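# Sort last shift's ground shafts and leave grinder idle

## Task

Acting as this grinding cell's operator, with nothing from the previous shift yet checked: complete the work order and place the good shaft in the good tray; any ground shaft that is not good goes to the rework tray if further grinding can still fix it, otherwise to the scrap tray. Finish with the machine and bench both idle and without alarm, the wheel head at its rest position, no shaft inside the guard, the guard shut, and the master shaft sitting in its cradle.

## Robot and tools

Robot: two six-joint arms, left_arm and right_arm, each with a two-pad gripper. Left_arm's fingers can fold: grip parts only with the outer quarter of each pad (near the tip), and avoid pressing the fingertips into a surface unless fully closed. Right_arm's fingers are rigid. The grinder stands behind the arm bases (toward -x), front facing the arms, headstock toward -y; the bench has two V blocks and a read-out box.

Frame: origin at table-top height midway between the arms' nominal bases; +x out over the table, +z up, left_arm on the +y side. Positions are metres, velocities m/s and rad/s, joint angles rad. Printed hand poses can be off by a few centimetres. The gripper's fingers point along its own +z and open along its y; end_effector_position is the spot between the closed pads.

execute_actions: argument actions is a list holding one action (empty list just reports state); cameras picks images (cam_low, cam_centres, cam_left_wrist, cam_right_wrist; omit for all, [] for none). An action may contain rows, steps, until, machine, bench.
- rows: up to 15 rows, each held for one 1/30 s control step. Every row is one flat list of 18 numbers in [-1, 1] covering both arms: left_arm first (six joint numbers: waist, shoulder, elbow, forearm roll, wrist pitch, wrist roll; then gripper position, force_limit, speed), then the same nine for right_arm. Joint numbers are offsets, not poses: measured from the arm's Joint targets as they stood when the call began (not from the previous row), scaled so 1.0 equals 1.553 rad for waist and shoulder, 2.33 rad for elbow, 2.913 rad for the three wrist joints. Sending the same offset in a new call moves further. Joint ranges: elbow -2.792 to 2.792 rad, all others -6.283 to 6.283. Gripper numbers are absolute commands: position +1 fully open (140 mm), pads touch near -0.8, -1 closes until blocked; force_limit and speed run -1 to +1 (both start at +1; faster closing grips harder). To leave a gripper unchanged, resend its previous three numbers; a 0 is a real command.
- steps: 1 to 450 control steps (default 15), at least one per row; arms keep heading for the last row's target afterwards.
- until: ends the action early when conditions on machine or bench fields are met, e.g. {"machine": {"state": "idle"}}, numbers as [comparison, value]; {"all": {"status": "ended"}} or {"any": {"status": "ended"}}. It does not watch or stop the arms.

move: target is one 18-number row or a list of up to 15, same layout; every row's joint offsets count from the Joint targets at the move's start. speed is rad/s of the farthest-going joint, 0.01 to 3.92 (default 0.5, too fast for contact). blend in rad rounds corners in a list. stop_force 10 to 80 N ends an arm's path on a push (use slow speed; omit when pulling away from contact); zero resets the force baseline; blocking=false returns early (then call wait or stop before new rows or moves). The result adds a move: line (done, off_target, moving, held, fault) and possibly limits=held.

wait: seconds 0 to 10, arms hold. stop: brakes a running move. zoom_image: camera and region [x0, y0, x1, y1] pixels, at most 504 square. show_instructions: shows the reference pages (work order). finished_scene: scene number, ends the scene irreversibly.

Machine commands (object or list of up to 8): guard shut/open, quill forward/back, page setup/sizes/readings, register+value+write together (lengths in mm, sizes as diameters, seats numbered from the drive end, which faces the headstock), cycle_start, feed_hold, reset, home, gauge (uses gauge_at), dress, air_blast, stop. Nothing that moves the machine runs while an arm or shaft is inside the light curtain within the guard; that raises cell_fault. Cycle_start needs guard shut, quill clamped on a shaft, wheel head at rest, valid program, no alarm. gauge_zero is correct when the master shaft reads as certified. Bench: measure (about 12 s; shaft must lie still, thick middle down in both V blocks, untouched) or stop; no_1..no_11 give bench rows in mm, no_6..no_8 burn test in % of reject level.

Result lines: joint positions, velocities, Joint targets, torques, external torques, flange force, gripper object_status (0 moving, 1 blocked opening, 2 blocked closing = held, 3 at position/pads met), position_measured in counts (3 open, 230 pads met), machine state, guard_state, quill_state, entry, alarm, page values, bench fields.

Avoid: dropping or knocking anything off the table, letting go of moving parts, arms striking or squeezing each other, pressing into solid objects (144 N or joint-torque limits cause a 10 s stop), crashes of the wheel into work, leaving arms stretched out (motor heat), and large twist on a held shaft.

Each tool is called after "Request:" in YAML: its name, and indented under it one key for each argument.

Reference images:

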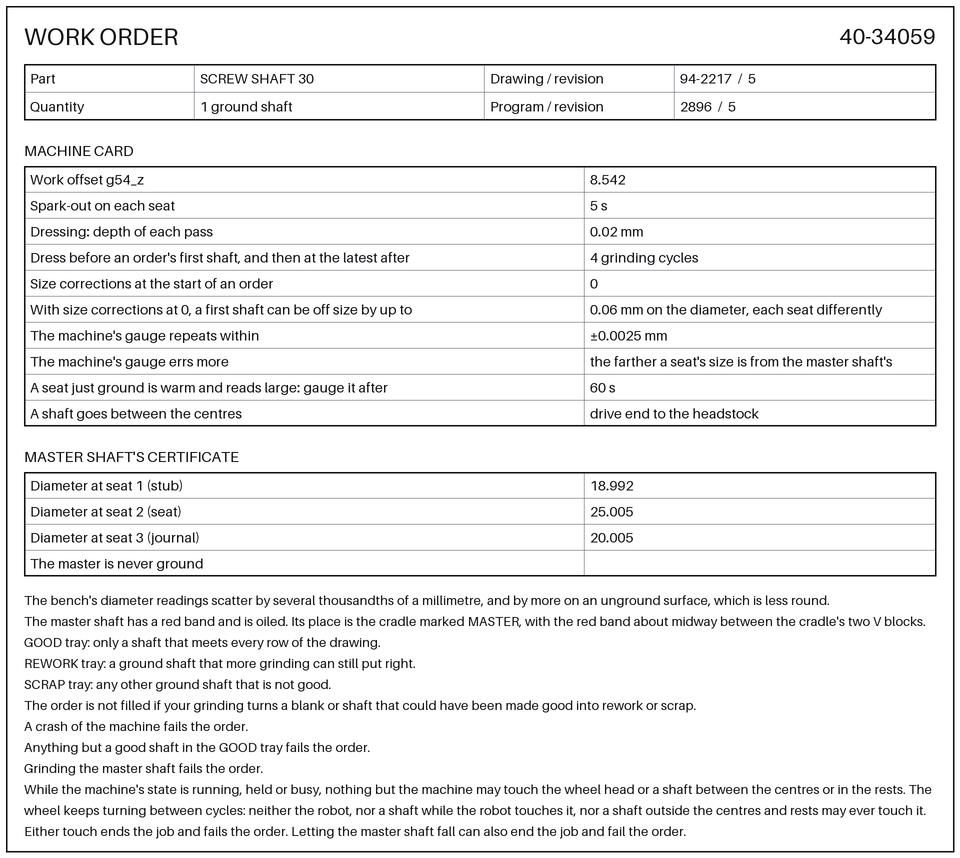

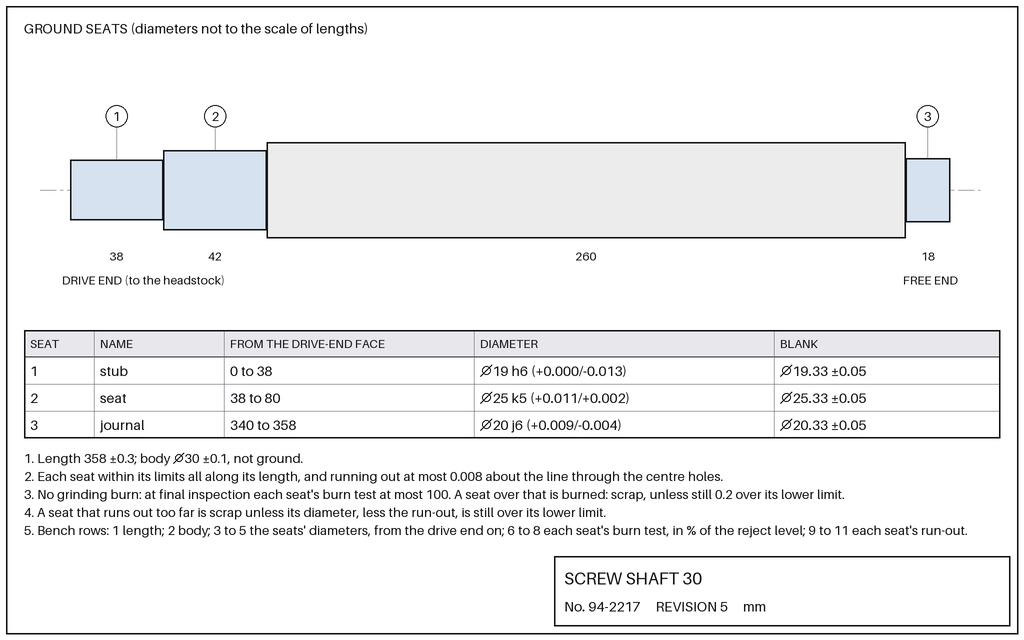

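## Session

Request:
execute_actions:
  actions: []

Request:
execute_actions:
  actions:
    - {"machine":{"page":"sizes"},"steps":1}
  cameras: []

Request:
execute_actions:
  actions:
    - {"machine":{"page":"readings"},"steps":1}
  cameras: []

Scene clock: 0.00 s.
left_arm: end_effector_position=(+0.3421, +0.5411, +0.3933) position_measured=3 object_status=3 end_effector_quat_wxyz=(-0.033, +0.999, -0.006, +0.019) | right_arm: end_effector_position=(+0.3513, -0.6403, +0.3935) position_measured=3 object_status=3 end_effector_quat_wxyz=(+0.000, +0.009, +1.000, +0.000)
Joint positions: left_arm=[-0.195 -0.211 1.886 0.073 1.442 1.383] | right_arm=[-3.002 0.193 -1.87 0 -1.464 1.711]
Joint velocities: within noise
Joint torques (N m): no reading
External joint torques (N m): no reading
Flange force (N): no reading
Joint targets: left_arm=[-0.195 -0.211 1.886 0.073 1.442 1.383] | right_arm=[-3.002 0.193 -1.870 0.000 -1.464 1.711]
Tool commands: left_gripper/position=+1.0 left_gripper/force_limit=+1.0 left_gripper/speed=+1.0 right_gripper/position=+1.0 right_gripper/force_limit=+1.0 right_gripper/speed=+1.0
machine.setup: program=+2896 g54_z=+8.542 wheel_d=+275.315 sparkout_s=+5.0 dress_depth=+0.020 gauge_at=+1 gauge_zero=+0.112 program_revision=+5 since_dress=+7 stored1_number=+9000 stored1_revision=+1 stored2_number=+7351 stored2_revision=+4 stored3_number=+3565 stored3_revision=+3 stored4_number=+2896 stored4_revision=+5
machine: state=idle guard_state=shut guard_edge=clear quill_state=forward_empty guard_answer=taken quill_answer=taken page=setup entry=no_entry entries=0 alarm=no_alarm idle_s=3600 queue=idle queue_left=0
bench: message=nothing_yet readings=0 no_1=0.000 no_2=0.000 no_3=0.000 no_4=0.000 no_5=0.000 no_6=0 no_7=0 no_8=0 no_9=0.000 no_10=0.000 no_11=0.000

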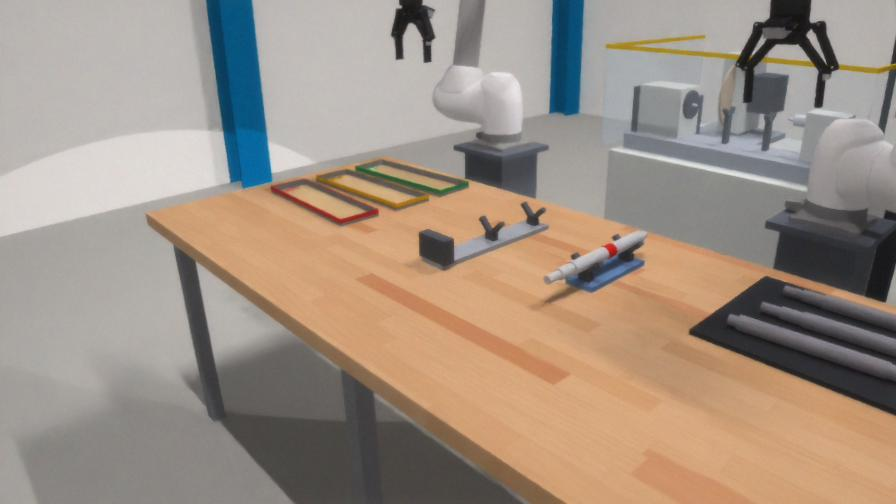

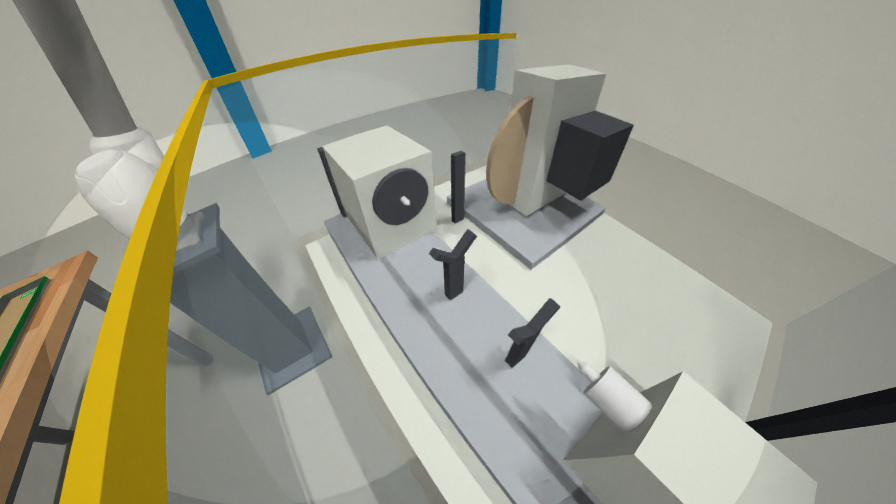

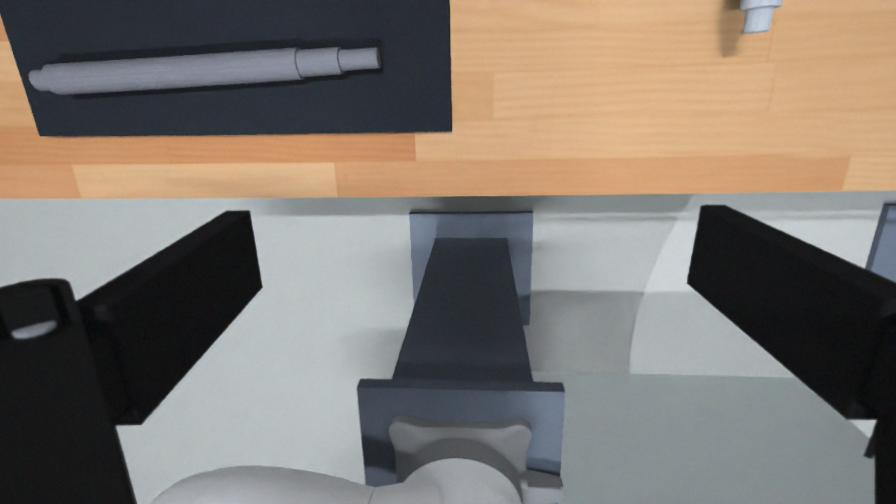

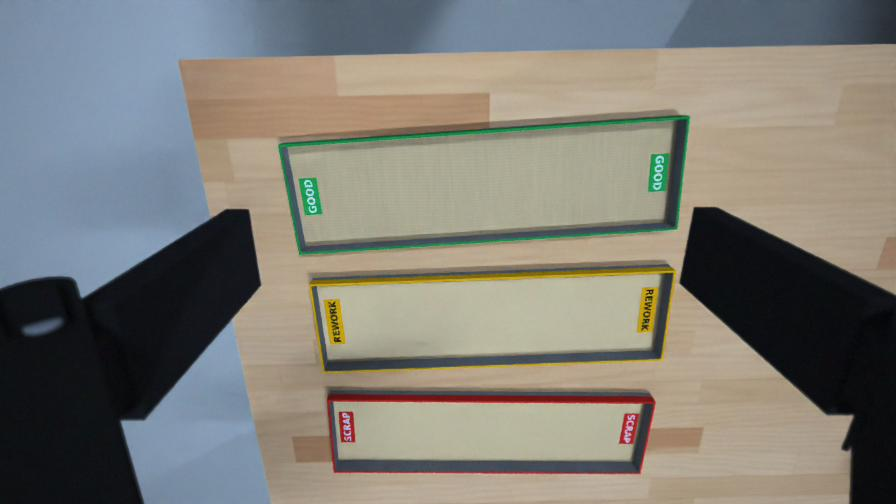

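Scene clock: 0.23 s.
left_arm: end_effector_position=(+0.3421, +0.5411, +0.3933) position_measured=3 object_status=3 end_effector_quat_wxyz=(-0.033, +0.999, -0.006, +0.019) | right_arm: end_effector_position=(+0.3513, -0.6403, +0.3935) position_measured=3 object_status=3 end_effector_quat_wxyz=(+0.000, +0.009, +1.000, +0.000)
Joint positions: left_arm=[-0.195 -0.211 1.886 0.073 1.442 1.383] | right_arm=[-3.002 0.193 -1.87 0 -1.464 1.711]
Joint velocities: within noise
Joint torques (N m): left_arm=[-2.71 -20.88 -43.41 4.17 -0.18 0.66] | right_arm=[-1.12 24.64 42.6 -4.18 0.41 -0.16]
External joint torques (N m): left_arm=[2.85 0.33 1.58 0.3 0.08 -0.66] | right_arm=[1.14 -2.59 -0.51 -0.14 -0.47 0.16]
Flange force (N): left_arm=[-0.7 -5.0 3.0] | right_arm=[-3.1 3.2 0.5]
Joint targets: left_arm=[-0.195 -0.211 1.886 0.073 1.442 1.383] | right_arm=[-3.002 0.193 -1.870 0.000 -1.464 1.711]
Tool commands: left_gripper/position=+1.0 left_gripper/force_limit=+1.0 left_gripper/speed=+1.0 right_gripper/position=+1.0 right_gripper/force_limit=+1.0 right_gripper/speed=+1.0
machine.sizes: size_1=+0.000 size_2=+0.000 size_3=+0.000 aim_1=+18.994 aim_2=+25.006 aim_3=+20.003
machine: state=idle guard_state=shut guard_edge=clear quill_state=forward_empty guard_answer=taken quill_answer=taken page=sizes entry=no_entry entries=0 alarm=no_alarm idle_s=3600 queue=done queue_left=0
bench: message=nothing_yet readings=0 no_1=0.000 no_2=0.000 no_3=0.000 no_4=0.000 no_5=0.000 no_6=0 no_7=0 no_8=0 no_9=0.000 no_10=0.000 no_11=0.000
No camera images: "cameras" was empty.

Scene clock: 0.47 s.
left_arm: end_effector_position=(+0.3421, +0.5411, +0.3933) position_measured=3 object_status=3 end_effector_quat_wxyz=(-0.033, +0.999, -0.006, +0.019) | right_arm: end_effector_position=(+0.3513, -0.6403, +0.3935) position_measured=3 object_status=3 end_effector_quat_wxyz=(+0.000, +0.009, +1.000, +0.000)
Joint positions: left_arm=[-0.195 -0.211 1.886 0.073 1.442 1.383] | right_arm=[-3.002 0.193 -1.87 0 -1.464 1.711]
Joint velocities: within noise
Joint torques (N m): left_arm=[-2.15 -20.66 -43.42 4.23 -0.21 0.64] | right_arm=[-0.86 24.54 42.56 -4.31 0.38 -0.14]
External joint torques (N m): left_arm=[2.26 0.19 1.53 0.25 0.09 -0.64] | right_arm=[0.77 -1.77 -0.27 -0.02 -0.44 0.14]
Flange force (N): left_arm=[-1.1 -3.7 2.7] | right_arm=[-2.2 2.2 0.0]
Joint targets: left_arm=[-0.195 -0.211 1.886 0.073 1.442 1.383] | right_arm=[-3.002 0.193 -1.870 0.000 -1.464 1.711]
Tool commands: left_gripper/position=+1.0 left_gripper/force_limit=+1.0 left_gripper/speed=+1.0 right_gripper/position=+1.0 right_gripper/force_limit=+1.0 right_gripper/speed=+1.0
machine.readings: gauge_d=+0.000 gauge_d_1=+0.000 gauge_d_2=+0.000 gauge_d_3=+0.000 pos_x=+0.000 pos_z=+0.000 load_peak=+0.0 cycles=+0
machine: state=idle guard_state=shut guard_edge=clear quill_state=forward_empty guard_answer=taken quill_answer=taken page=readings entry=no_entry entries=0 alarm=no_alarm idle_s=3600 queue=done queue_left=0
bench: message=nothing_yet readings=0 no_1=0.000 no_2=0.000 no_3=0.000 no_4=0.000 no_5=0.000 no_6=0 no_7=0 no_8=0 no_9=0.000 no_10=0.000 no_11=0.000
No camera images: "cameras" was empty.

Request:
execute_actions:
  actions:
    - {"machine":[{"dress":true},{"air_blast":true}],"steps":30}
  cameras: []

Request:
zoom_image:
  camera: "cam_low"
  region: [520, 220, 896, 420]

Scene clock: 19.63 s.
left_arm: end_effector_position=(+0.3421, +0.5411, +0.3933) position_measured=3 object_status=3 end_effector_quat_wxyz=(-0.033, +0.999, -0.006, +0.019) | right_arm: end_effector_position=(+0.3513, -0.6403, +0.3935) position_measured=3 object_status=3 end_effector_quat_wxyz=(+0.000, +0.009, +1.000, +0.000)
Joint positions: left_arm=[-0.195 -0.211 1.886 0.073 1.442 1.383] | right_arm=[-3.002 0.193 -1.87 0 -1.464 1.711]
Joint velocities: within noise
Joint torques (N m): left_arm=[-2.64 -20.64 -43.44 4.21 -0.22 0.66] | right_arm=[-1.04 24.38 42.67 -4.2 0.47 -0.1]
External joint torques (N m): left_arm=[2.72 0.38 1.62 0.27 0.11 -0.66] | right_arm=[1.08 -2.55 -0.64 -0.11 -0.53 0.1]
Flange force (N): left_arm=[-0.7 -4.7 3.0] | right_arm=[-2.9 2.9 0.5]
Joint targets: left_arm=[-0.195 -0.211 1.886 0.073 1.442 1.383] | right_arm=[-3.002 0.193 -1.870 0.000 -1.464 1.711]
Tool commands: left_gripper/position=+1.0 left_gripper/force_limit=+1.0 left_gripper/speed=+1.0 right_gripper/position=+1.0 right_gripper/force_limit=+1.0 right_gripper/speed=+1.0
machine.readings: gauge_d=+0.000 gauge_d_1=+0.000 gauge_d_2=+0.000 gauge_d_3=+0.000 pos_x=+0.000 pos_z=-80.000 load_peak=+0.0 cycles=+0
machine: state=running guard_state=shut guard_edge=clear quill_state=forward_empty guard_answer=taken quill_answer=taken page=readings entry=taken entries=1 alarm=no_alarm idle_s=3619 queue=running queue_left=1
bench: message=nothing_yet readings=0 no_1=0.000 no_2=0.000 no_3=0.000 no_4=0.000 no_5=0.000 no_6=0 no_7=0 no_8=0 no_9=0.000 no_10=0.000 no_11=0.000
No camera images: "cameras" was empty.

Scaled by 1.340 from the camera's 896x504 image, which has a finer 1280x720 frame.

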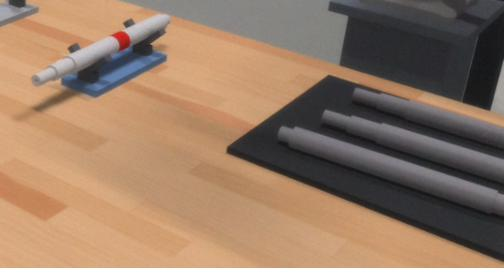

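Request:
move:
  target: [0.3437,0.2476,-0.1827,-0.0251,0.0226,0.1807,1,1,1,0,0,0,0,0,0,1,1,1]
  speed: 0.6
  cameras: ["cam_left_wrist"]

Scene clock: 51.07 s.
left_arm: end_effector_position=(+0.5192, +0.8220, +0.4197) position_measured=3 object_status=3 end_effector_quat_wxyz=(+0.000, +1.000, +0.002, +0.000) | right_arm: end_effector_position=(+0.3513, -0.6403, +0.3935) position_measured=3 object_status=3 end_effector_quat_wxyz=(+0.000, +0.009, +1.000, +0.000)
Joint positions: left_arm=[0.339 0.174 1.46 0 1.508 1.909] | right_arm=[-3.002 0.193 -1.87 0 -1.464 1.711]
Joint velocities: within noise
Joint torques (N m): left_arm=[-1.88 -62.22 -43.57 4.04 -0.08 0.66] | right_arm=[-1.14 24.71 42.46 -4.16 0.46 -0.1]
External joint torques (N m): left_arm=[2.04 2.27 1.62 0.25 0.03 -0.66] | right_arm=[1.15 -2.45 -0.22 -0.17 -0.52 0.1]
Flange force (N): left_arm=[-0.2 -2.2 2.9] | right_arm=[-3.2 3.1 -0.1]
Joint targets: left_arm=[0.339 0.174 1.460 0.000 1.508 1.909] | right_arm=[-3.002 0.193 -1.870 0.000 -1.464 1.711]
machine.readings: gauge_d=+0.000 gauge_d_1=+0.000 gauge_d_2=+0.000 gauge_d_3=+0.000 pos_x=+0.000 pos_z=+0.000 load_peak=+0.0 cycles=+0
machine: state=idle guard_state=shut guard_edge=clear quill_state=forward_empty guard_answer=taken quill_answer=taken page=readings entry=taken entries=2 alarm=no_alarm idle_s=3651 queue=done queue_left=0
bench: message=nothing_yet readings=0 no_1=0.000 no_2=0.000 no_3=0.000 no_4=0.000 no_5=0.000 no_6=0 no_7=0 no_8=0 no_9=0.000 no_10=0.000 no_11=0.000
move: done
camera_calibration:
cam_left_wrist: T_world_to_cam=[[-0.00420663, -0.999979, 0.00497149, 0.830608], [-0.932059, 0.00572193, 0.362262, 0.324171], [-0.362283, -0.00310982, -0.932063, 0.722724], [0, 0, 0, 1]] pos_world=[0.567471, 0.830983, 0.55206]
Images, in order (width x height): cam_left_wrist 896x504.

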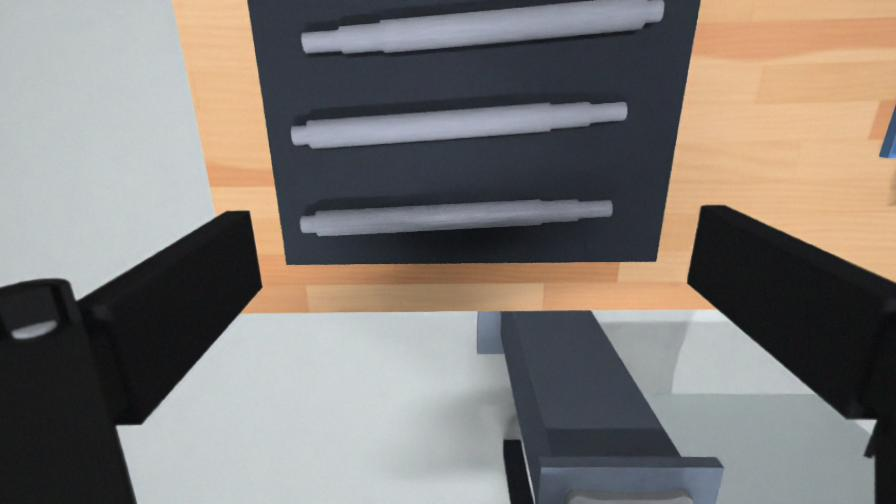

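Request:
move:
  target: [0.0534,-0.0556,0.1771,0,-0.1122,-0.5259,-0.1,0.7,-0.9,0.4591,-0.5248,0.3575,0,-0.0069,0.2499,-0.1,0.7,-0.9]
  speed: 0.8

Scene clock: 81.97 s.
left_arm: end_effector_position=(+0.4106, +0.8334, +0.2496) position_measured=141 object_status=3 end_effector_quat_wxyz=(+0.000, +0.690, +0.724, +0.000) | right_arm: end_effector_position=(+0.5542, -0.0020, +0.2988) position_measured=141 object_status=3 end_effector_quat_wxyz=(-0.001, +0.016, +1.000, -0.001)
Joint positions: left_arm=[0.422 0.087 1.873 0 1.181 0.378] | right_arm=[-2.289 -0.622 -1.037 0 -1.484 2.439]
Joint velocities: within noise
Joint torques (N m): left_arm=[-2.3 -49.32 -40.08 3.78 -0.09 0.63] | right_arm=[-0.65 106.28 42.75 -4.13 0.47 -0.12]
External joint torques (N m): left_arm=[2.39 1.65 1.27 0.25 0.06 -0.63] | right_arm=[0.87 -2.6 -0.37 -0.19 -0.51 0.12]
Flange force (N): left_arm=[3.0 -0.8 2.5] | right_arm=[-2.1 3.9 0.1]
Joint targets: left_arm=[0.422 0.087 1.873 0.000 1.181 0.378] | right_arm=[-2.289 -0.622 -1.037 0.000 -1.484 2.439]
machine.readings: gauge_d=+0.000 gauge_d_1=+0.000 gauge_d_2=+0.000 gauge_d_3=+0.000 pos_x=+0.000 pos_z=+0.000 load_peak=+0.0 cycles=+0
machine: state=idle guard_state=shut guard_edge=clear quill_state=forward_empty guard_answer=taken quill_answer=taken page=readings entry=taken entries=2 alarm=no_alarm idle_s=3681 queue=done queue_left=0
bench: message=nothing_yet readings=0 no_1=0.000 no_2=0.000 no_3=0.000 no_4=0.000 no_5=0.000 no_6=0 no_7=0 no_8=0 no_9=0.000 no_10=0.000 no_11=0.000
move: done
camera_calibration:
cam_left_wrist: T_world_to_cam=[[0.999191, 0.0398805, 0.00513177, -0.436278], [0.0353162, -0.931439, 0.362179, 0.668344], [0.0192238, -0.361705, -0.932094, 0.667186], [0, 0, 0, 1]] pos_world=[0.399495, 0.881245, 0.382059]
cam_right_wrist: T_world_to_cam=[[0.0346136, 0.999401, -0.000543056, -0.0109333], [0.928816, -0.0319683, 0.36916, -0.622856], [0.368921, -0.0132823, -0.929366, 0.214785], [0, 0, 0, 1]] pos_world=[0.499658, -0.00613211, 0.429542]

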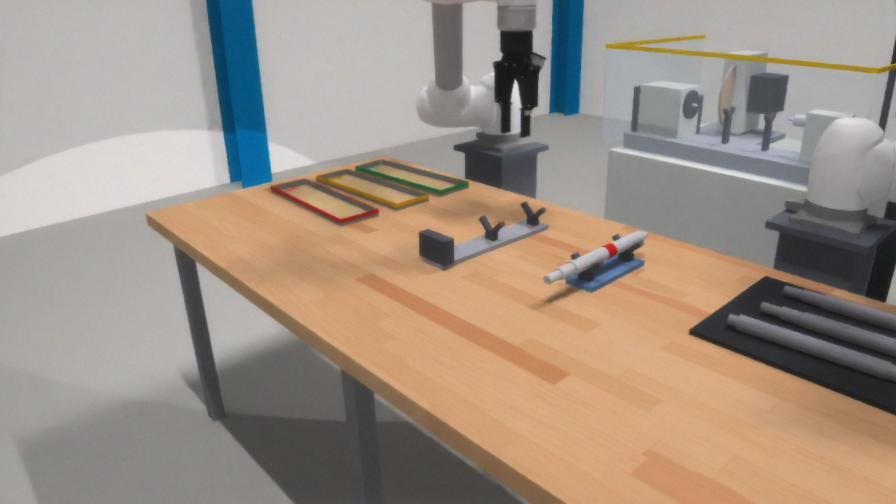

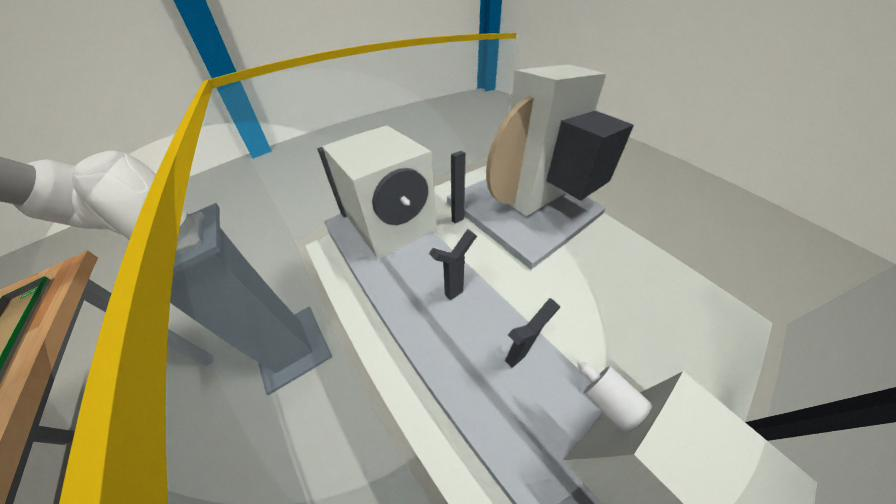

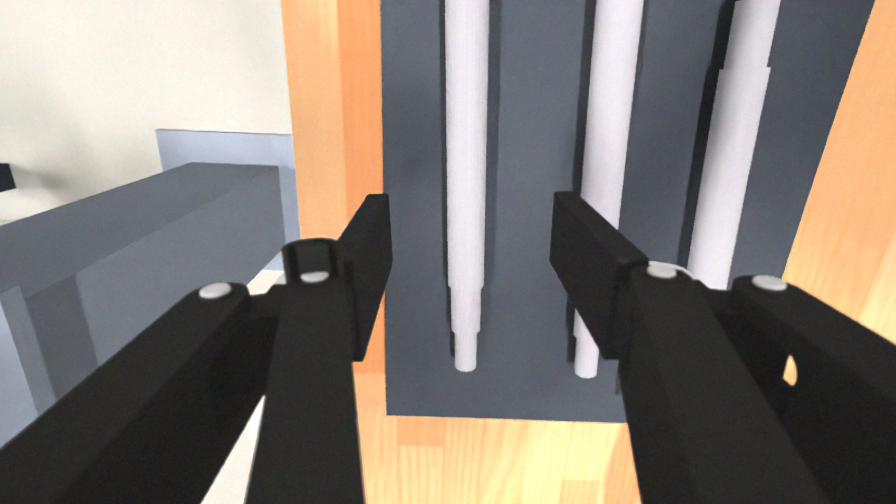

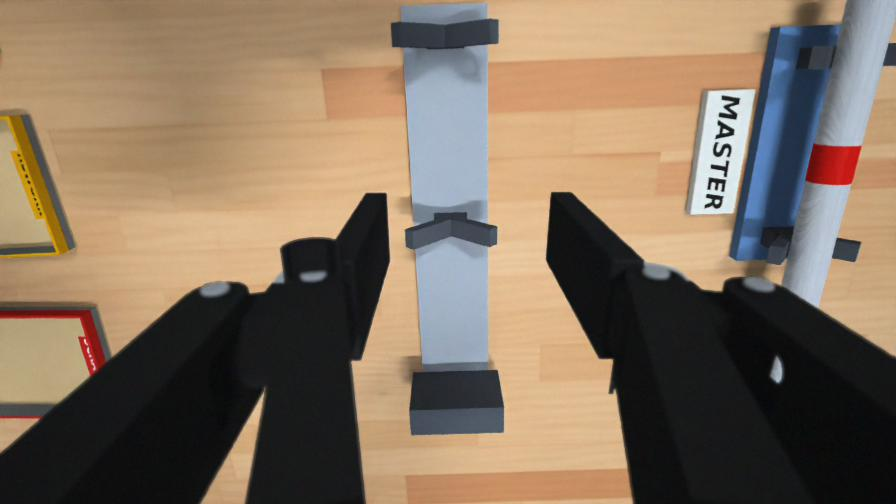

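Request:
move:
  target: [0.0021,0.0722,0.0579,0,-0.0846,0.0007,-0.1,0.7,-0.9,0,0,0,0,0,0,-0.1,0.7,-0.9]
  speed: 0.3
  cameras: ["cam_left_wrist"]

Scene clock: 122.57 s.
left_arm: end_effector_position=(+0.4106, +0.8355, +0.1197) position_measured=141 object_status=3 end_effector_quat_wxyz=(+0.000, +0.689, +0.724, +0.000) | right_arm: end_effector_position=(+0.5541, -0.0019, +0.2987) position_measured=141 object_status=3 end_effector_quat_wxyz=(-0.001, +0.016, +1.000, -0.001)
Joint positions: left_arm=[0.425 0.199 2.008 0 0.935 0.38] | right_arm=[-2.289 -0.622 -1.037 0 -1.484 2.439]
Joint velocities: within noise
Joint torques (N m): left_arm=[-2.35 -56.93 -35.05 3.26 -0.02 0.68] | right_arm=[-0.9 105.99 42.78 -4.25 0.41 -0.1]
External joint torques (N m): left_arm=[2.49 2.57 1.3 0.24 0 -0.68] | right_arm=[1.13 -1.92 -0.3 -0.07 -0.46 0.1]
Flange force (N): left_arm=[3.5 0.0 3.9] | right_arm=[-1.1 3.2 0.0]
Joint targets: left_arm=[0.425 0.199 2.008 0.000 0.935 0.380] | right_arm=[-2.289 -0.622 -1.037 0.000 -1.484 2.439]
machine.readings: gauge_d=+0.000 gauge_d_1=+0.000 gauge_d_2=+0.000 gauge_d_3=+0.000 pos_x=+0.000 pos_z=+0.000 load_peak=+0.0 cycles=+0
machine: state=idle guard_state=shut guard_edge=clear quill_state=forward_empty guard_answer=taken quill_answer=taken page=readings entry=taken entries=2 alarm=no_alarm idle_s=3721 queue=done queue_left=0
bench: message=nothing_yet readings=0 no_1=0.000 no_2=0.000 no_3=0.000 no_4=0.000 no_5=0.000 no_6=0 no_7=0 no_8=0 no_9=0.000 no_10=0.000 no_11=0.000
move: done
camera_calibration:
cam_left_wrist: T_world_to_cam=[[0.999142, 0.0411551, 0.00453569, -0.436655], [0.0367165, -0.931318, 0.362351, 0.716636], [0.0191368, -0.361874, -0.932031, 0.547035], [0, 0, 0, 1]] pos_world=[0.3995, 0.883344, 0.25216]
Images, in order (width x height): cam_left_wrist 896x504.

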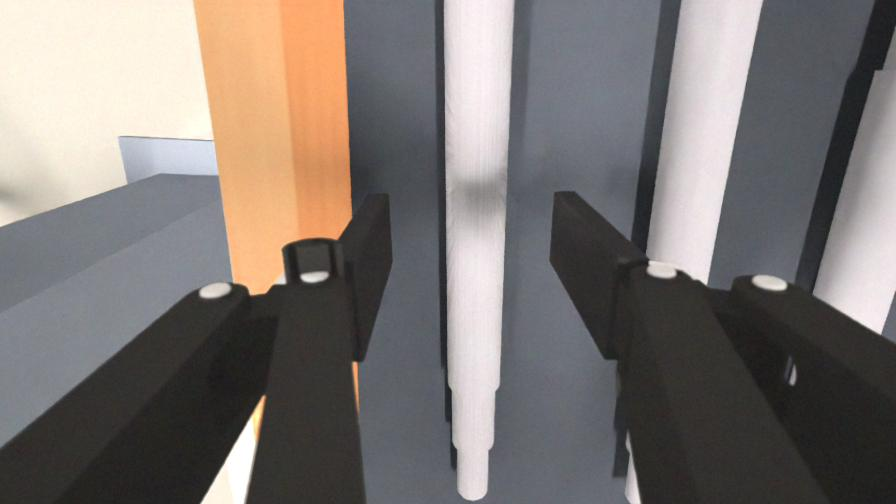

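Request:
zoom_image:
  camera: "cam_left_wrist"
  region: [390, 0, 590, 180]

Request:
zoom_image:
  camera: "cam_left_wrist"
  region: [390, 344, 590, 504]

Scaled by 2.520 from the camera's 896x504 image, which has a finer 1280x720 frame.

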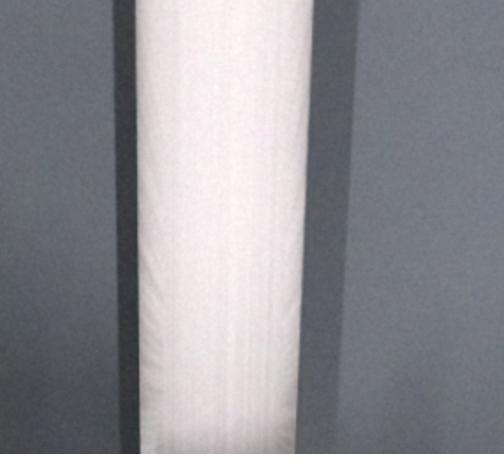

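Scaled by 2.520 from the camera's 896x504 image, which has a finer 1280x720 frame.

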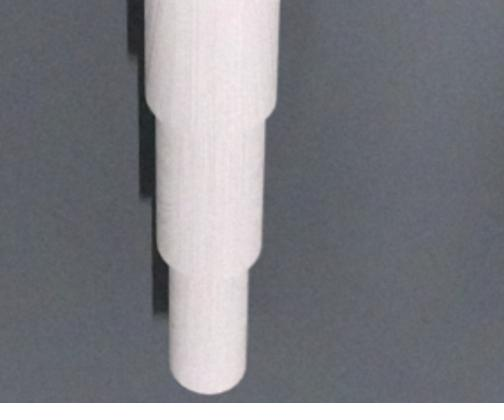

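Request:
execute_actions:
  actions:
    - {"rows":[[0,0,0,0,0,0,-1,0.7,-0.5,0,0,0,0,0,0,-0.1,0.7,-0.9]],"steps":60}
  cameras: []

Scene clock: 183.10 s.
left_arm: end_effector_position=(+0.4106, +0.8355, +0.1197) position_measured=233 object_status=3 end_effector_quat_wxyz=(+0.000, +0.689, +0.724, +0.000) | right_arm: end_effector_position=(+0.5541, -0.0019, +0.2987) position_measured=141 object_status=3 end_effector_quat_wxyz=(-0.001, +0.016, +1.000, -0.001)
Joint positions: left_arm=[0.425 0.199 2.008 0 0.935 0.38] | right_arm=[-2.289 -0.622 -1.037 0 -1.484 2.439]
Joint velocities: within noise
Joint torques (N m): left_arm=[-2.46 -56.25 -35.13 3.21 -0.09 0.64] | right_arm=[-0.29 106.36 42.48 -4.15 0.48 -0.17]
External joint torques (N m): left_arm=[2.65 1.79 1.41 0.28 0.07 -0.64] | right_arm=[0.55 -3.16 -0.29 -0.14 -0.53 0.17]
Flange force (N): left_arm=[3.3 -1.3 3.0] | right_arm=[-3.2 4.7 0.1]
Joint targets: left_arm=[0.425 0.199 2.008 0.000 0.935 0.380] | right_arm=[-2.289 -0.622 -1.037 0.000 -1.484 2.439]
machine.readings: gauge_d=+0.000 gauge_d_1=+0.000 gauge_d_2=+0.000 gauge_d_3=+0.000 pos_x=+0.000 pos_z=+0.000 load_peak=+0.0 cycles=+0
machine: state=idle guard_state=shut guard_edge=clear quill_state=forward_empty guard_answer=taken quill_answer=taken page=readings entry=taken entries=2 alarm=no_alarm idle_s=3781 queue=done queue_left=0
bench: message=nothing_yet readings=0 no_1=0.000 no_2=0.000 no_3=0.000 no_4=0.000 no_5=0.000 no_6=0 no_7=0 no_8=0 no_9=0.000 no_10=0.000 no_11=0.000
No camera images: "cameras" was empty.

Request:
move:
  target:
    - [-0.0004,0.0293,0.0088,0,-0.0228,-0.0011,-1,0.7,-0.5,0,0,0,0,0,0,-0.1,0.7,-0.9]
    - [-0.0004,0.0449,0.0151,0,-0.0361,-0.0011,-1,0.7,-0.5,0,0,0,0,0,0,-0.1,0.7,-0.9]
  speed: [0.1,0.01]
  stop_force: 10
  cameras: ["cam_left_wrist"]

Scene clock: 205.20 s.
left_arm: end_effector_position=(+0.4153, +0.8372, +0.0733) position_measured=233 object_status=3 end_effector_quat_wxyz=(+0.000, +0.688, +0.725, +0.000) | right_arm: end_effector_position=(+0.5541, -0.0019, +0.2987) position_measured=141 object_status=3 end_effector_quat_wxyz=(-0.001, +0.016, +1.000, -0.001)
Joint positions: left_arm=[0.425 0.258 2.036 0 0.847 0.376] | right_arm=[-2.289 -0.622 -1.037 0 -1.484 2.439]
Joint velocities: within noise
Joint torques (N m): left_arm=[-1.06 -47.11 -24.97 3.64 -0.5 0.66] | right_arm=[-0.89 105.96 42.61 -4.24 0.4 -0.1]
External joint torques (N m): left_arm=[1.17 -10.44 -6.37 -0.38 0.48 -0.66] | right_arm=[1.09 -2.3 -0.25 -0.07 -0.45 0.1]
Flange force (N): left_arm=[0.0 -2.1 -18.1] | right_arm=[-1.8 3.8 0.0]
Joint targets: left_arm=[0.425 0.258 2.036 0.000 0.847 0.376] | right_arm=[-2.289 -0.622 -1.037 0.000 -1.484 2.439]
machine.readings: gauge_d=+0.000 gauge_d_1=+0.000 gauge_d_2=+0.000 gauge_d_3=+0.000 pos_x=+0.000 pos_z=+0.000 load_peak=+0.0 cycles=+0
machine: state=idle guard_state=shut guard_edge=clear quill_state=forward_empty guard_answer=taken quill_answer=taken page=readings entry=taken entries=2 alarm=no_alarm idle_s=3803 queue=done queue_left=0
bench: message=nothing_yet readings=0 no_1=0.000 no_2=0.000 no_3=0.000 no_4=0.000 no_5=0.000 no_6=0 no_7=0 no_8=0 no_9=0.000 no_10=0.000 no_11=0.000
move: contact (left_arm); path passed 1 of 2 targets; left_arm: the wrist pitch is farthest, 0.017 rad from its target
camera_calibration:
cam_left_wrist: T_world_to_cam=[[0.99903, 0.0437634, 0.00494817, -0.44337], [0.0390012, -0.931274, 0.362225, 0.73393], [0.0204603, -0.361681, -0.932078, 0.50362], [0, 0, 0, 1]] pos_world=[0.404011, 0.885043, 0.205759]
Images, in order (width x height): cam_left_wrist 896x504.

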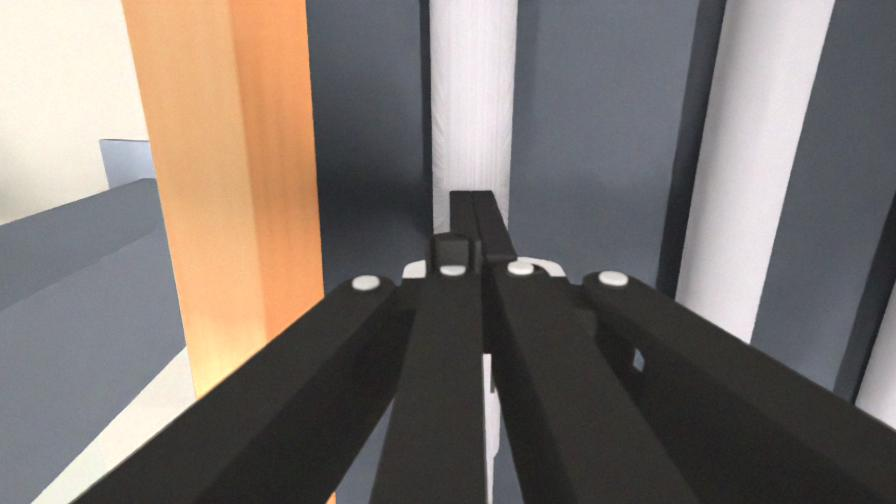

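Request:
move:
  target: [0,-0.0087,-0.0033,0,0.0074,0,-1,0.7,-0.5,0,0,0,0,0,0,-0.1,0.7,-0.9]
  speed: 0.05
  cameras: []

Request:
execute_actions:
  actions:
    - {"rows":[[0,0,0,0,0,0,-0.1,0.7,-0.5,0,0,0,0,0,0,-0.1,0.7,-0.9]],"steps":60}
  cameras: ["cam_left_wrist"]

Request:
move:
  target: [0,0.0274,0.0108,0,-0.0233,0,-0.1,0.7,-0.5,0,0,0,0,0,0,-0.1,0.7,-0.9]
  speed: 0.05
  stop_force: 12
  cameras: ["cam_left_wrist"]

Scene clock: 220.10 s.
left_arm: end_effector_position=(+0.4149, +0.8370, +0.0844) position_measured=233 object_status=3 end_effector_quat_wxyz=(+0.000, +0.688, +0.725, +0.000) | right_arm: end_effector_position=(+0.5541, -0.0019, +0.2987) position_measured=141 object_status=3 end_effector_quat_wxyz=(-0.001, +0.016, +1.000, -0.001)
Joint positions: left_arm=[0.425 0.245 2.029 0 0.868 0.376] | right_arm=[-2.289 -0.622 -1.037 0 -1.484 2.439]
Joint velocities: within noise
Joint torques (N m): left_arm=[-2.18 -59.12 -33.54 3.1 -0.1 0.68] | right_arm=[-0.1 106.47 42.42 -4.16 0.43 -0.08]
External joint torques (N m): left_arm=[2.31 2.04 1.51 0.23 0.08 -0.68] | right_arm=[0.34 -2.87 -0.08 -0.15 -0.47 0.08]
Flange force (N): left_arm=[2.6 -1.0 3.4] | right_arm=[-3.5 4.5 -0.2]
Joint targets: left_arm=[0.425 0.245 2.029 0.000 0.868 0.376] | right_arm=[-2.289 -0.622 -1.037 0.000 -1.484 2.439]
machine.readings: gauge_d=+0.000 gauge_d_1=+0.000 gauge_d_2=+0.000 gauge_d_3=+0.000 pos_x=+0.000 pos_z=+0.000 load_peak=+0.0 cycles=+0
machine: state=idle guard_state=shut guard_edge=clear quill_state=forward_empty guard_answer=taken quill_answer=taken page=readings entry=taken entries=2 alarm=no_alarm idle_s=3818 queue=done queue_left=0
bench: message=nothing_yet readings=0 no_1=0.000 no_2=0.000 no_3=0.000 no_4=0.000 no_5=0.000 no_6=0 no_7=0 no_8=0 no_9=0.000 no_10=0.000 no_11=0.000
move: done
No camera images: "cameras" was empty.

Scene clock: 222.30 s.
left_arm: end_effector_position=(+0.4149, +0.8370, +0.0844) position_measured=141 object_status=3 end_effector_quat_wxyz=(+0.000, +0.688, +0.725, +0.000) | right_arm: end_effector_position=(+0.5541, -0.0019, +0.2987) position_measured=141 object_status=3 end_effector_quat_wxyz=(-0.001, +0.016, +1.000, -0.001)
Joint positions: left_arm=[0.425 0.245 2.029 0 0.868 0.376] | right_arm=[-2.289 -0.622 -1.037 0 -1.484 2.439]
Joint velocities: within noise
Joint torques (N m): left_arm=[-2.18 -59.19 -33.75 3.12 -0.08 0.71] | right_arm=[-0.92 106.14 42.55 -4.21 0.42 -0.05]
External joint torques (N m): left_arm=[2.32 2.06 1.72 0.21 0.05 -0.71] | right_arm=[1.18 -2.77 -0.29 -0.09 -0.46 0.05]
Flange force (N): left_arm=[2.5 -1.3 3.6] | right_arm=[-2.2 4.4 0.1]
Joint targets: left_arm=[0.425 0.245 2.029 0.000 0.868 0.376] | right_arm=[-2.289 -0.622 -1.037 0.000 -1.484 2.439]
machine.readings: gauge_d=+0.000 gauge_d_1=+0.000 gauge_d_2=+0.000 gauge_d_3=+0.000 pos_x=+0.000 pos_z=+0.000 load_peak=+0.0 cycles=+0
machine: state=idle guard_state=shut guard_edge=clear quill_state=forward_empty guard_answer=taken quill_answer=taken page=readings entry=taken entries=2 alarm=no_alarm idle_s=3820 queue=done queue_left=0
bench: message=nothing_yet readings=0 no_1=0.000 no_2=0.000 no_3=0.000 no_4=0.000 no_5=0.000 no_6=0 no_7=0 no_8=0 no_9=0.000 no_10=0.000 no_11=0.000
camera_calibration:
cam_left_wrist: T_world_to_cam=[[0.999032, 0.0437541, 0.00462685, -0.442939], [0.0391071, -0.93124, 0.362301, 0.729649], [0.0201609, -0.36177, -0.93205, 0.514096], [0, 0, 0, 1]] pos_world=[0.403611, 0.884843, 0.21686]
Images, in order (width x height): cam_left_wrist 896x504.

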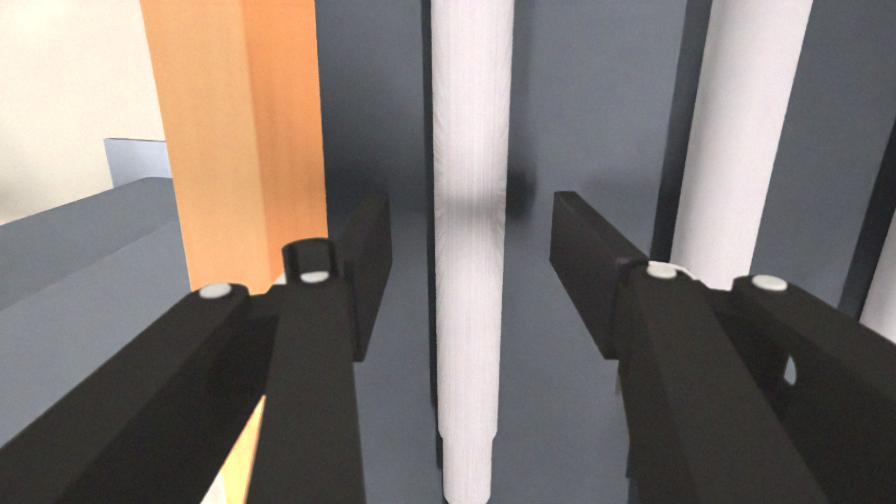

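Scene clock: 224.30 s.
left_arm: end_effector_position=(+0.4149, +0.8371, +0.0494) position_measured=141 object_status=3 end_effector_quat_wxyz=(+0.000, +0.688, +0.725, +0.000) | right_arm: end_effector_position=(+0.5541, -0.0019, +0.2987) position_measured=141 object_status=3 end_effector_quat_wxyz=(-0.001, +0.016, +1.000, -0.001)
Joint positions: left_arm=[0.425 0.287 2.054 0 0.8 0.376] | right_arm=[-2.289 -0.622 -1.037 0 -1.484 2.439]
Joint velocities: within noise
Joint torques (N m): left_arm=[-2.38 -61.66 -31.59 2.89 -0.07 0.67] | right_arm=[-0.84 106.07 42.77 -4.16 0.41 -0.06]
External joint torques (N m): left_arm=[2.5 2.41 1.56 0.23 0.04 -0.67] | right_arm=[1.09 -2.72 -0.49 -0.14 -0.45 0.06]
Flange force (N): left_arm=[3.1 -1.0 4.0] | right_arm=[-1.8 3.8 0.4]
Joint targets: left_arm=[0.425 0.287 2.054 0.000 0.800 0.376] | right_arm=[-2.289 -0.622 -1.037 0.000 -1.484 2.439]
machine.readings: gauge_d=+0.000 gauge_d_1=+0.000 gauge_d_2=+0.000 gauge_d_3=+0.000 pos_x=+0.000 pos_z=+0.000 load_peak=+0.0 cycles=+0
machine: state=idle guard_state=shut guard_edge=clear quill_state=forward_empty guard_answer=taken quill_answer=taken page=readings entry=taken entries=2 alarm=no_alarm idle_s=3822 queue=done queue_left=0
bench: message=nothing_yet readings=0 no_1=0.000 no_2=0.000 no_3=0.000 no_4=0.000 no_5=0.000 no_6=0 no_7=0 no_8=0 no_9=0.000 no_10=0.000 no_11=0.000
move: done
camera_calibration:
cam_left_wrist: T_world_to_cam=[[0.999034, 0.0436958, 0.00475563, -0.442749], [0.0390061, -0.931243, 0.362305, 0.742372], [0.0202598, -0.361769, -0.932047, 0.481434], [0, 0, 0, 1]] pos_world=[0.403611, 0.884843, 0.18186]
Images, in order (width x height): cam_left_wrist 896x504.

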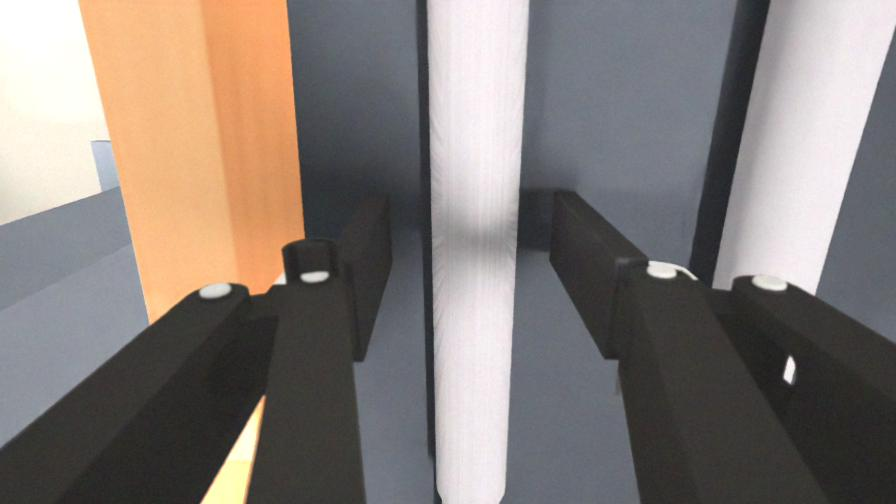

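Request:
execute_actions:
  actions:
    - {"rows":[[0,0,0,0,0,0,-1,1,-0.9,0,0,0,0,0,0,-0.1,0.7,-0.9]],"steps":75}
  cameras: ["cam_left_wrist"]

Scene clock: 231.37 s.
left_arm: end_effector_position=(+0.4149, +0.8371, +0.0494) position_measured=189 object_status=2 end_effector_quat_wxyz=(+0.000, +0.688, +0.725, +0.000) | right_arm: end_effector_position=(+0.5541, -0.0019, +0.2987) position_measured=141 object_status=3 end_effector_quat_wxyz=(-0.001, +0.016, +1.000, -0.001)
Joint positions: left_arm=[0.425 0.287 2.054 0 0.8 0.376] | right_arm=[-2.289 -0.622 -1.037 0 -1.484 2.439]
Joint velocities: within noise
Joint torques (N m): left_arm=[-2.78 -53.53 -28.18 2.2 -1 0.26] | right_arm=[-0.8 105.93 42.82 -4.14 0.53 -0.15]
External joint torques (N m): left_arm=[2.94 -5.95 -1.88 0.92 0.98 -0.26] | right_arm=[1.07 -2.52 -0.51 -0.17 -0.57 0.15]
Flange force (N): left_arm=[2.8 -5.1 -10.7] | right_arm=[-1.6 3.7 0.2]
Joint targets: left_arm=[0.425 0.287 2.054 0.000 0.800 0.376] | right_arm=[-2.289 -0.622 -1.037 0.000 -1.484 2.439]
machine.readings: gauge_d=+0.000 gauge_d_1=+0.000 gauge_d_2=+0.000 gauge_d_3=+0.000 pos_x=+0.000 pos_z=+0.000 load_peak=+0.0 cycles=+0
machine: state=idle guard_state=shut guard_edge=clear quill_state=forward_empty guard_answer=taken quill_answer=taken page=readings entry=taken entries=2 alarm=no_alarm idle_s=3829 queue=done queue_left=0
bench: message=nothing_yet readings=0 no_1=0.000 no_2=0.000 no_3=0.000 no_4=0.000 no_5=0.000 no_6=0 no_7=0 no_8=0 no_9=0.000 no_10=0.000 no_11=0.000
camera_calibration:
cam_left_wrist: T_world_to_cam=[[0.999034, 0.0436958, 0.00475563, -0.442749], [0.0390061, -0.931243, 0.362305, 0.742372], [0.0202598, -0.361769, -0.932047, 0.481434], [0, 0, 0, 1]] pos_world=[0.403611, 0.884843, 0.18186]
Images, in order (width x height): cam_left_wrist 896x504.

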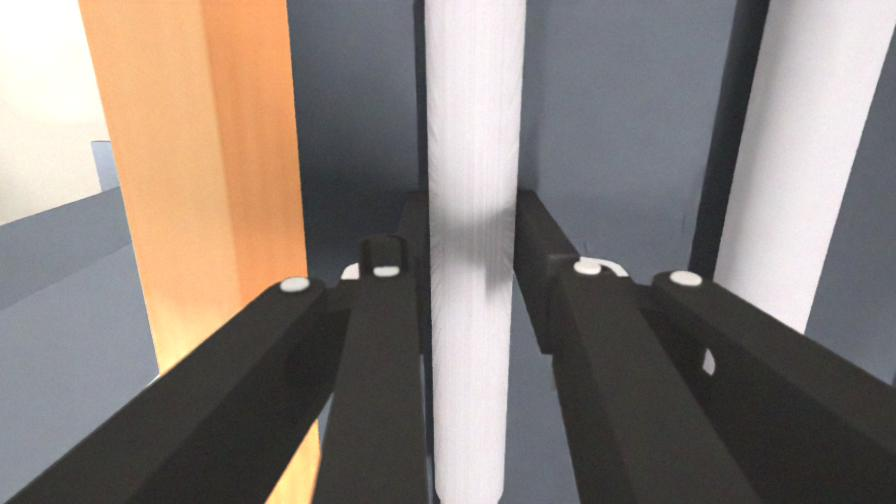

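Request:
move:
  target: [0,-0.0157,-0.0062,0,0.0133,0,-1,1,-0.9,0,0,0,0,0,0,-0.1,0.7,-0.9]
  speed: 0.05
  cameras: ["cam_left_wrist","cam_low"]

Scene clock: 247.07 s.
left_arm: end_effector_position=(+0.4152, +0.8372, +0.0694) position_measured=189 object_status=2 end_effector_quat_wxyz=(+0.000, +0.688, +0.725, +0.000) | right_arm: end_effector_position=(+0.5541, -0.0019, +0.2987) position_measured=141 object_status=3 end_effector_quat_wxyz=(-0.001, +0.016, +1.000, -0.001)
Joint positions: left_arm=[0.425 0.263 2.04 0 0.839 0.376] | right_arm=[-2.289 -0.622 -1.037 0 -1.484 2.439]
Joint velocities: within noise
Joint torques (N m): left_arm=[-2.2 -70.45 -39.75 2.93 -0.03 0.67] | right_arm=[-0.64 106.2 42.88 -4.17 0.4 -0.12]
External joint torques (N m): left_arm=[2.4 12.04 8.48 0.31 0.01 -0.67] | right_arm=[0.92 -2.68 -0.51 -0.14 -0.44 0.12]
Flange force (N): left_arm=[2.9 -0.8 20.7] | right_arm=[-1.8 3.7 0.5]
Joint targets: left_arm=[0.425 0.263 2.040 0.000 0.839 0.376] | right_arm=[-2.289 -0.622 -1.037 0.000 -1.484 2.439]
machine.readings: gauge_d=+0.000 gauge_d_1=+0.000 gauge_d_2=+0.000 gauge_d_3=+0.000 pos_x=+0.000 pos_z=+0.000 load_peak=+0.0 cycles=+0
machine: state=idle guard_state=shut guard_edge=clear quill_state=forward_empty guard_answer=taken quill_answer=taken page=readings entry=taken entries=2 alarm=no_alarm idle_s=3845 queue=done queue_left=0
bench: message=nothing_yet readings=0 no_1=0.000 no_2=0.000 no_3=0.000 no_4=0.000 no_5=0.000 no_6=0 no_7=0 no_8=0 no_9=0.000 no_10=0.000 no_11=0.000
move: done
camera_calibration:
cam_left_wrist: T_world_to_cam=[[0.999032, 0.0437321, 0.0048532, -0.4432], [0.0390065, -0.931276, 0.362221, 0.735253], [0.0203604, -0.361681, -0.932079, 0.499993], [0, 0, 0, 1]] pos_world=[0.403911, 0.884943, 0.201859]
Images, in order (width x height): cam_low 896x504, cam_left_wrist 896x504.

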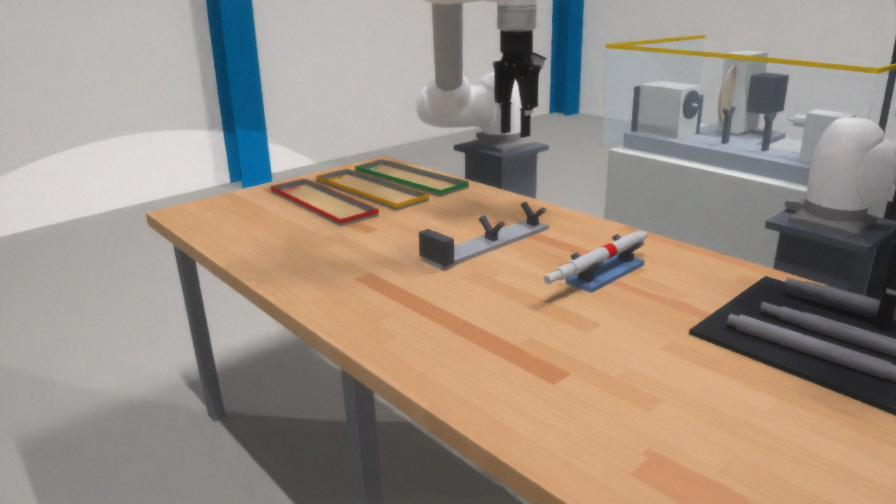

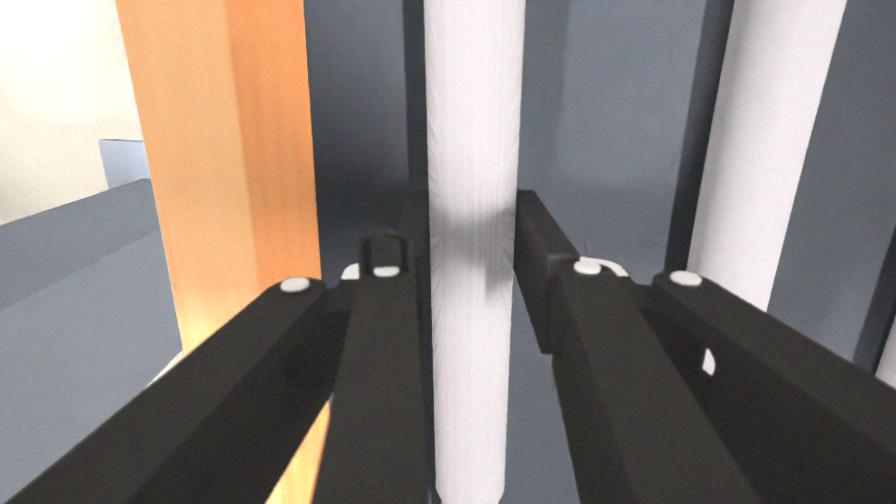

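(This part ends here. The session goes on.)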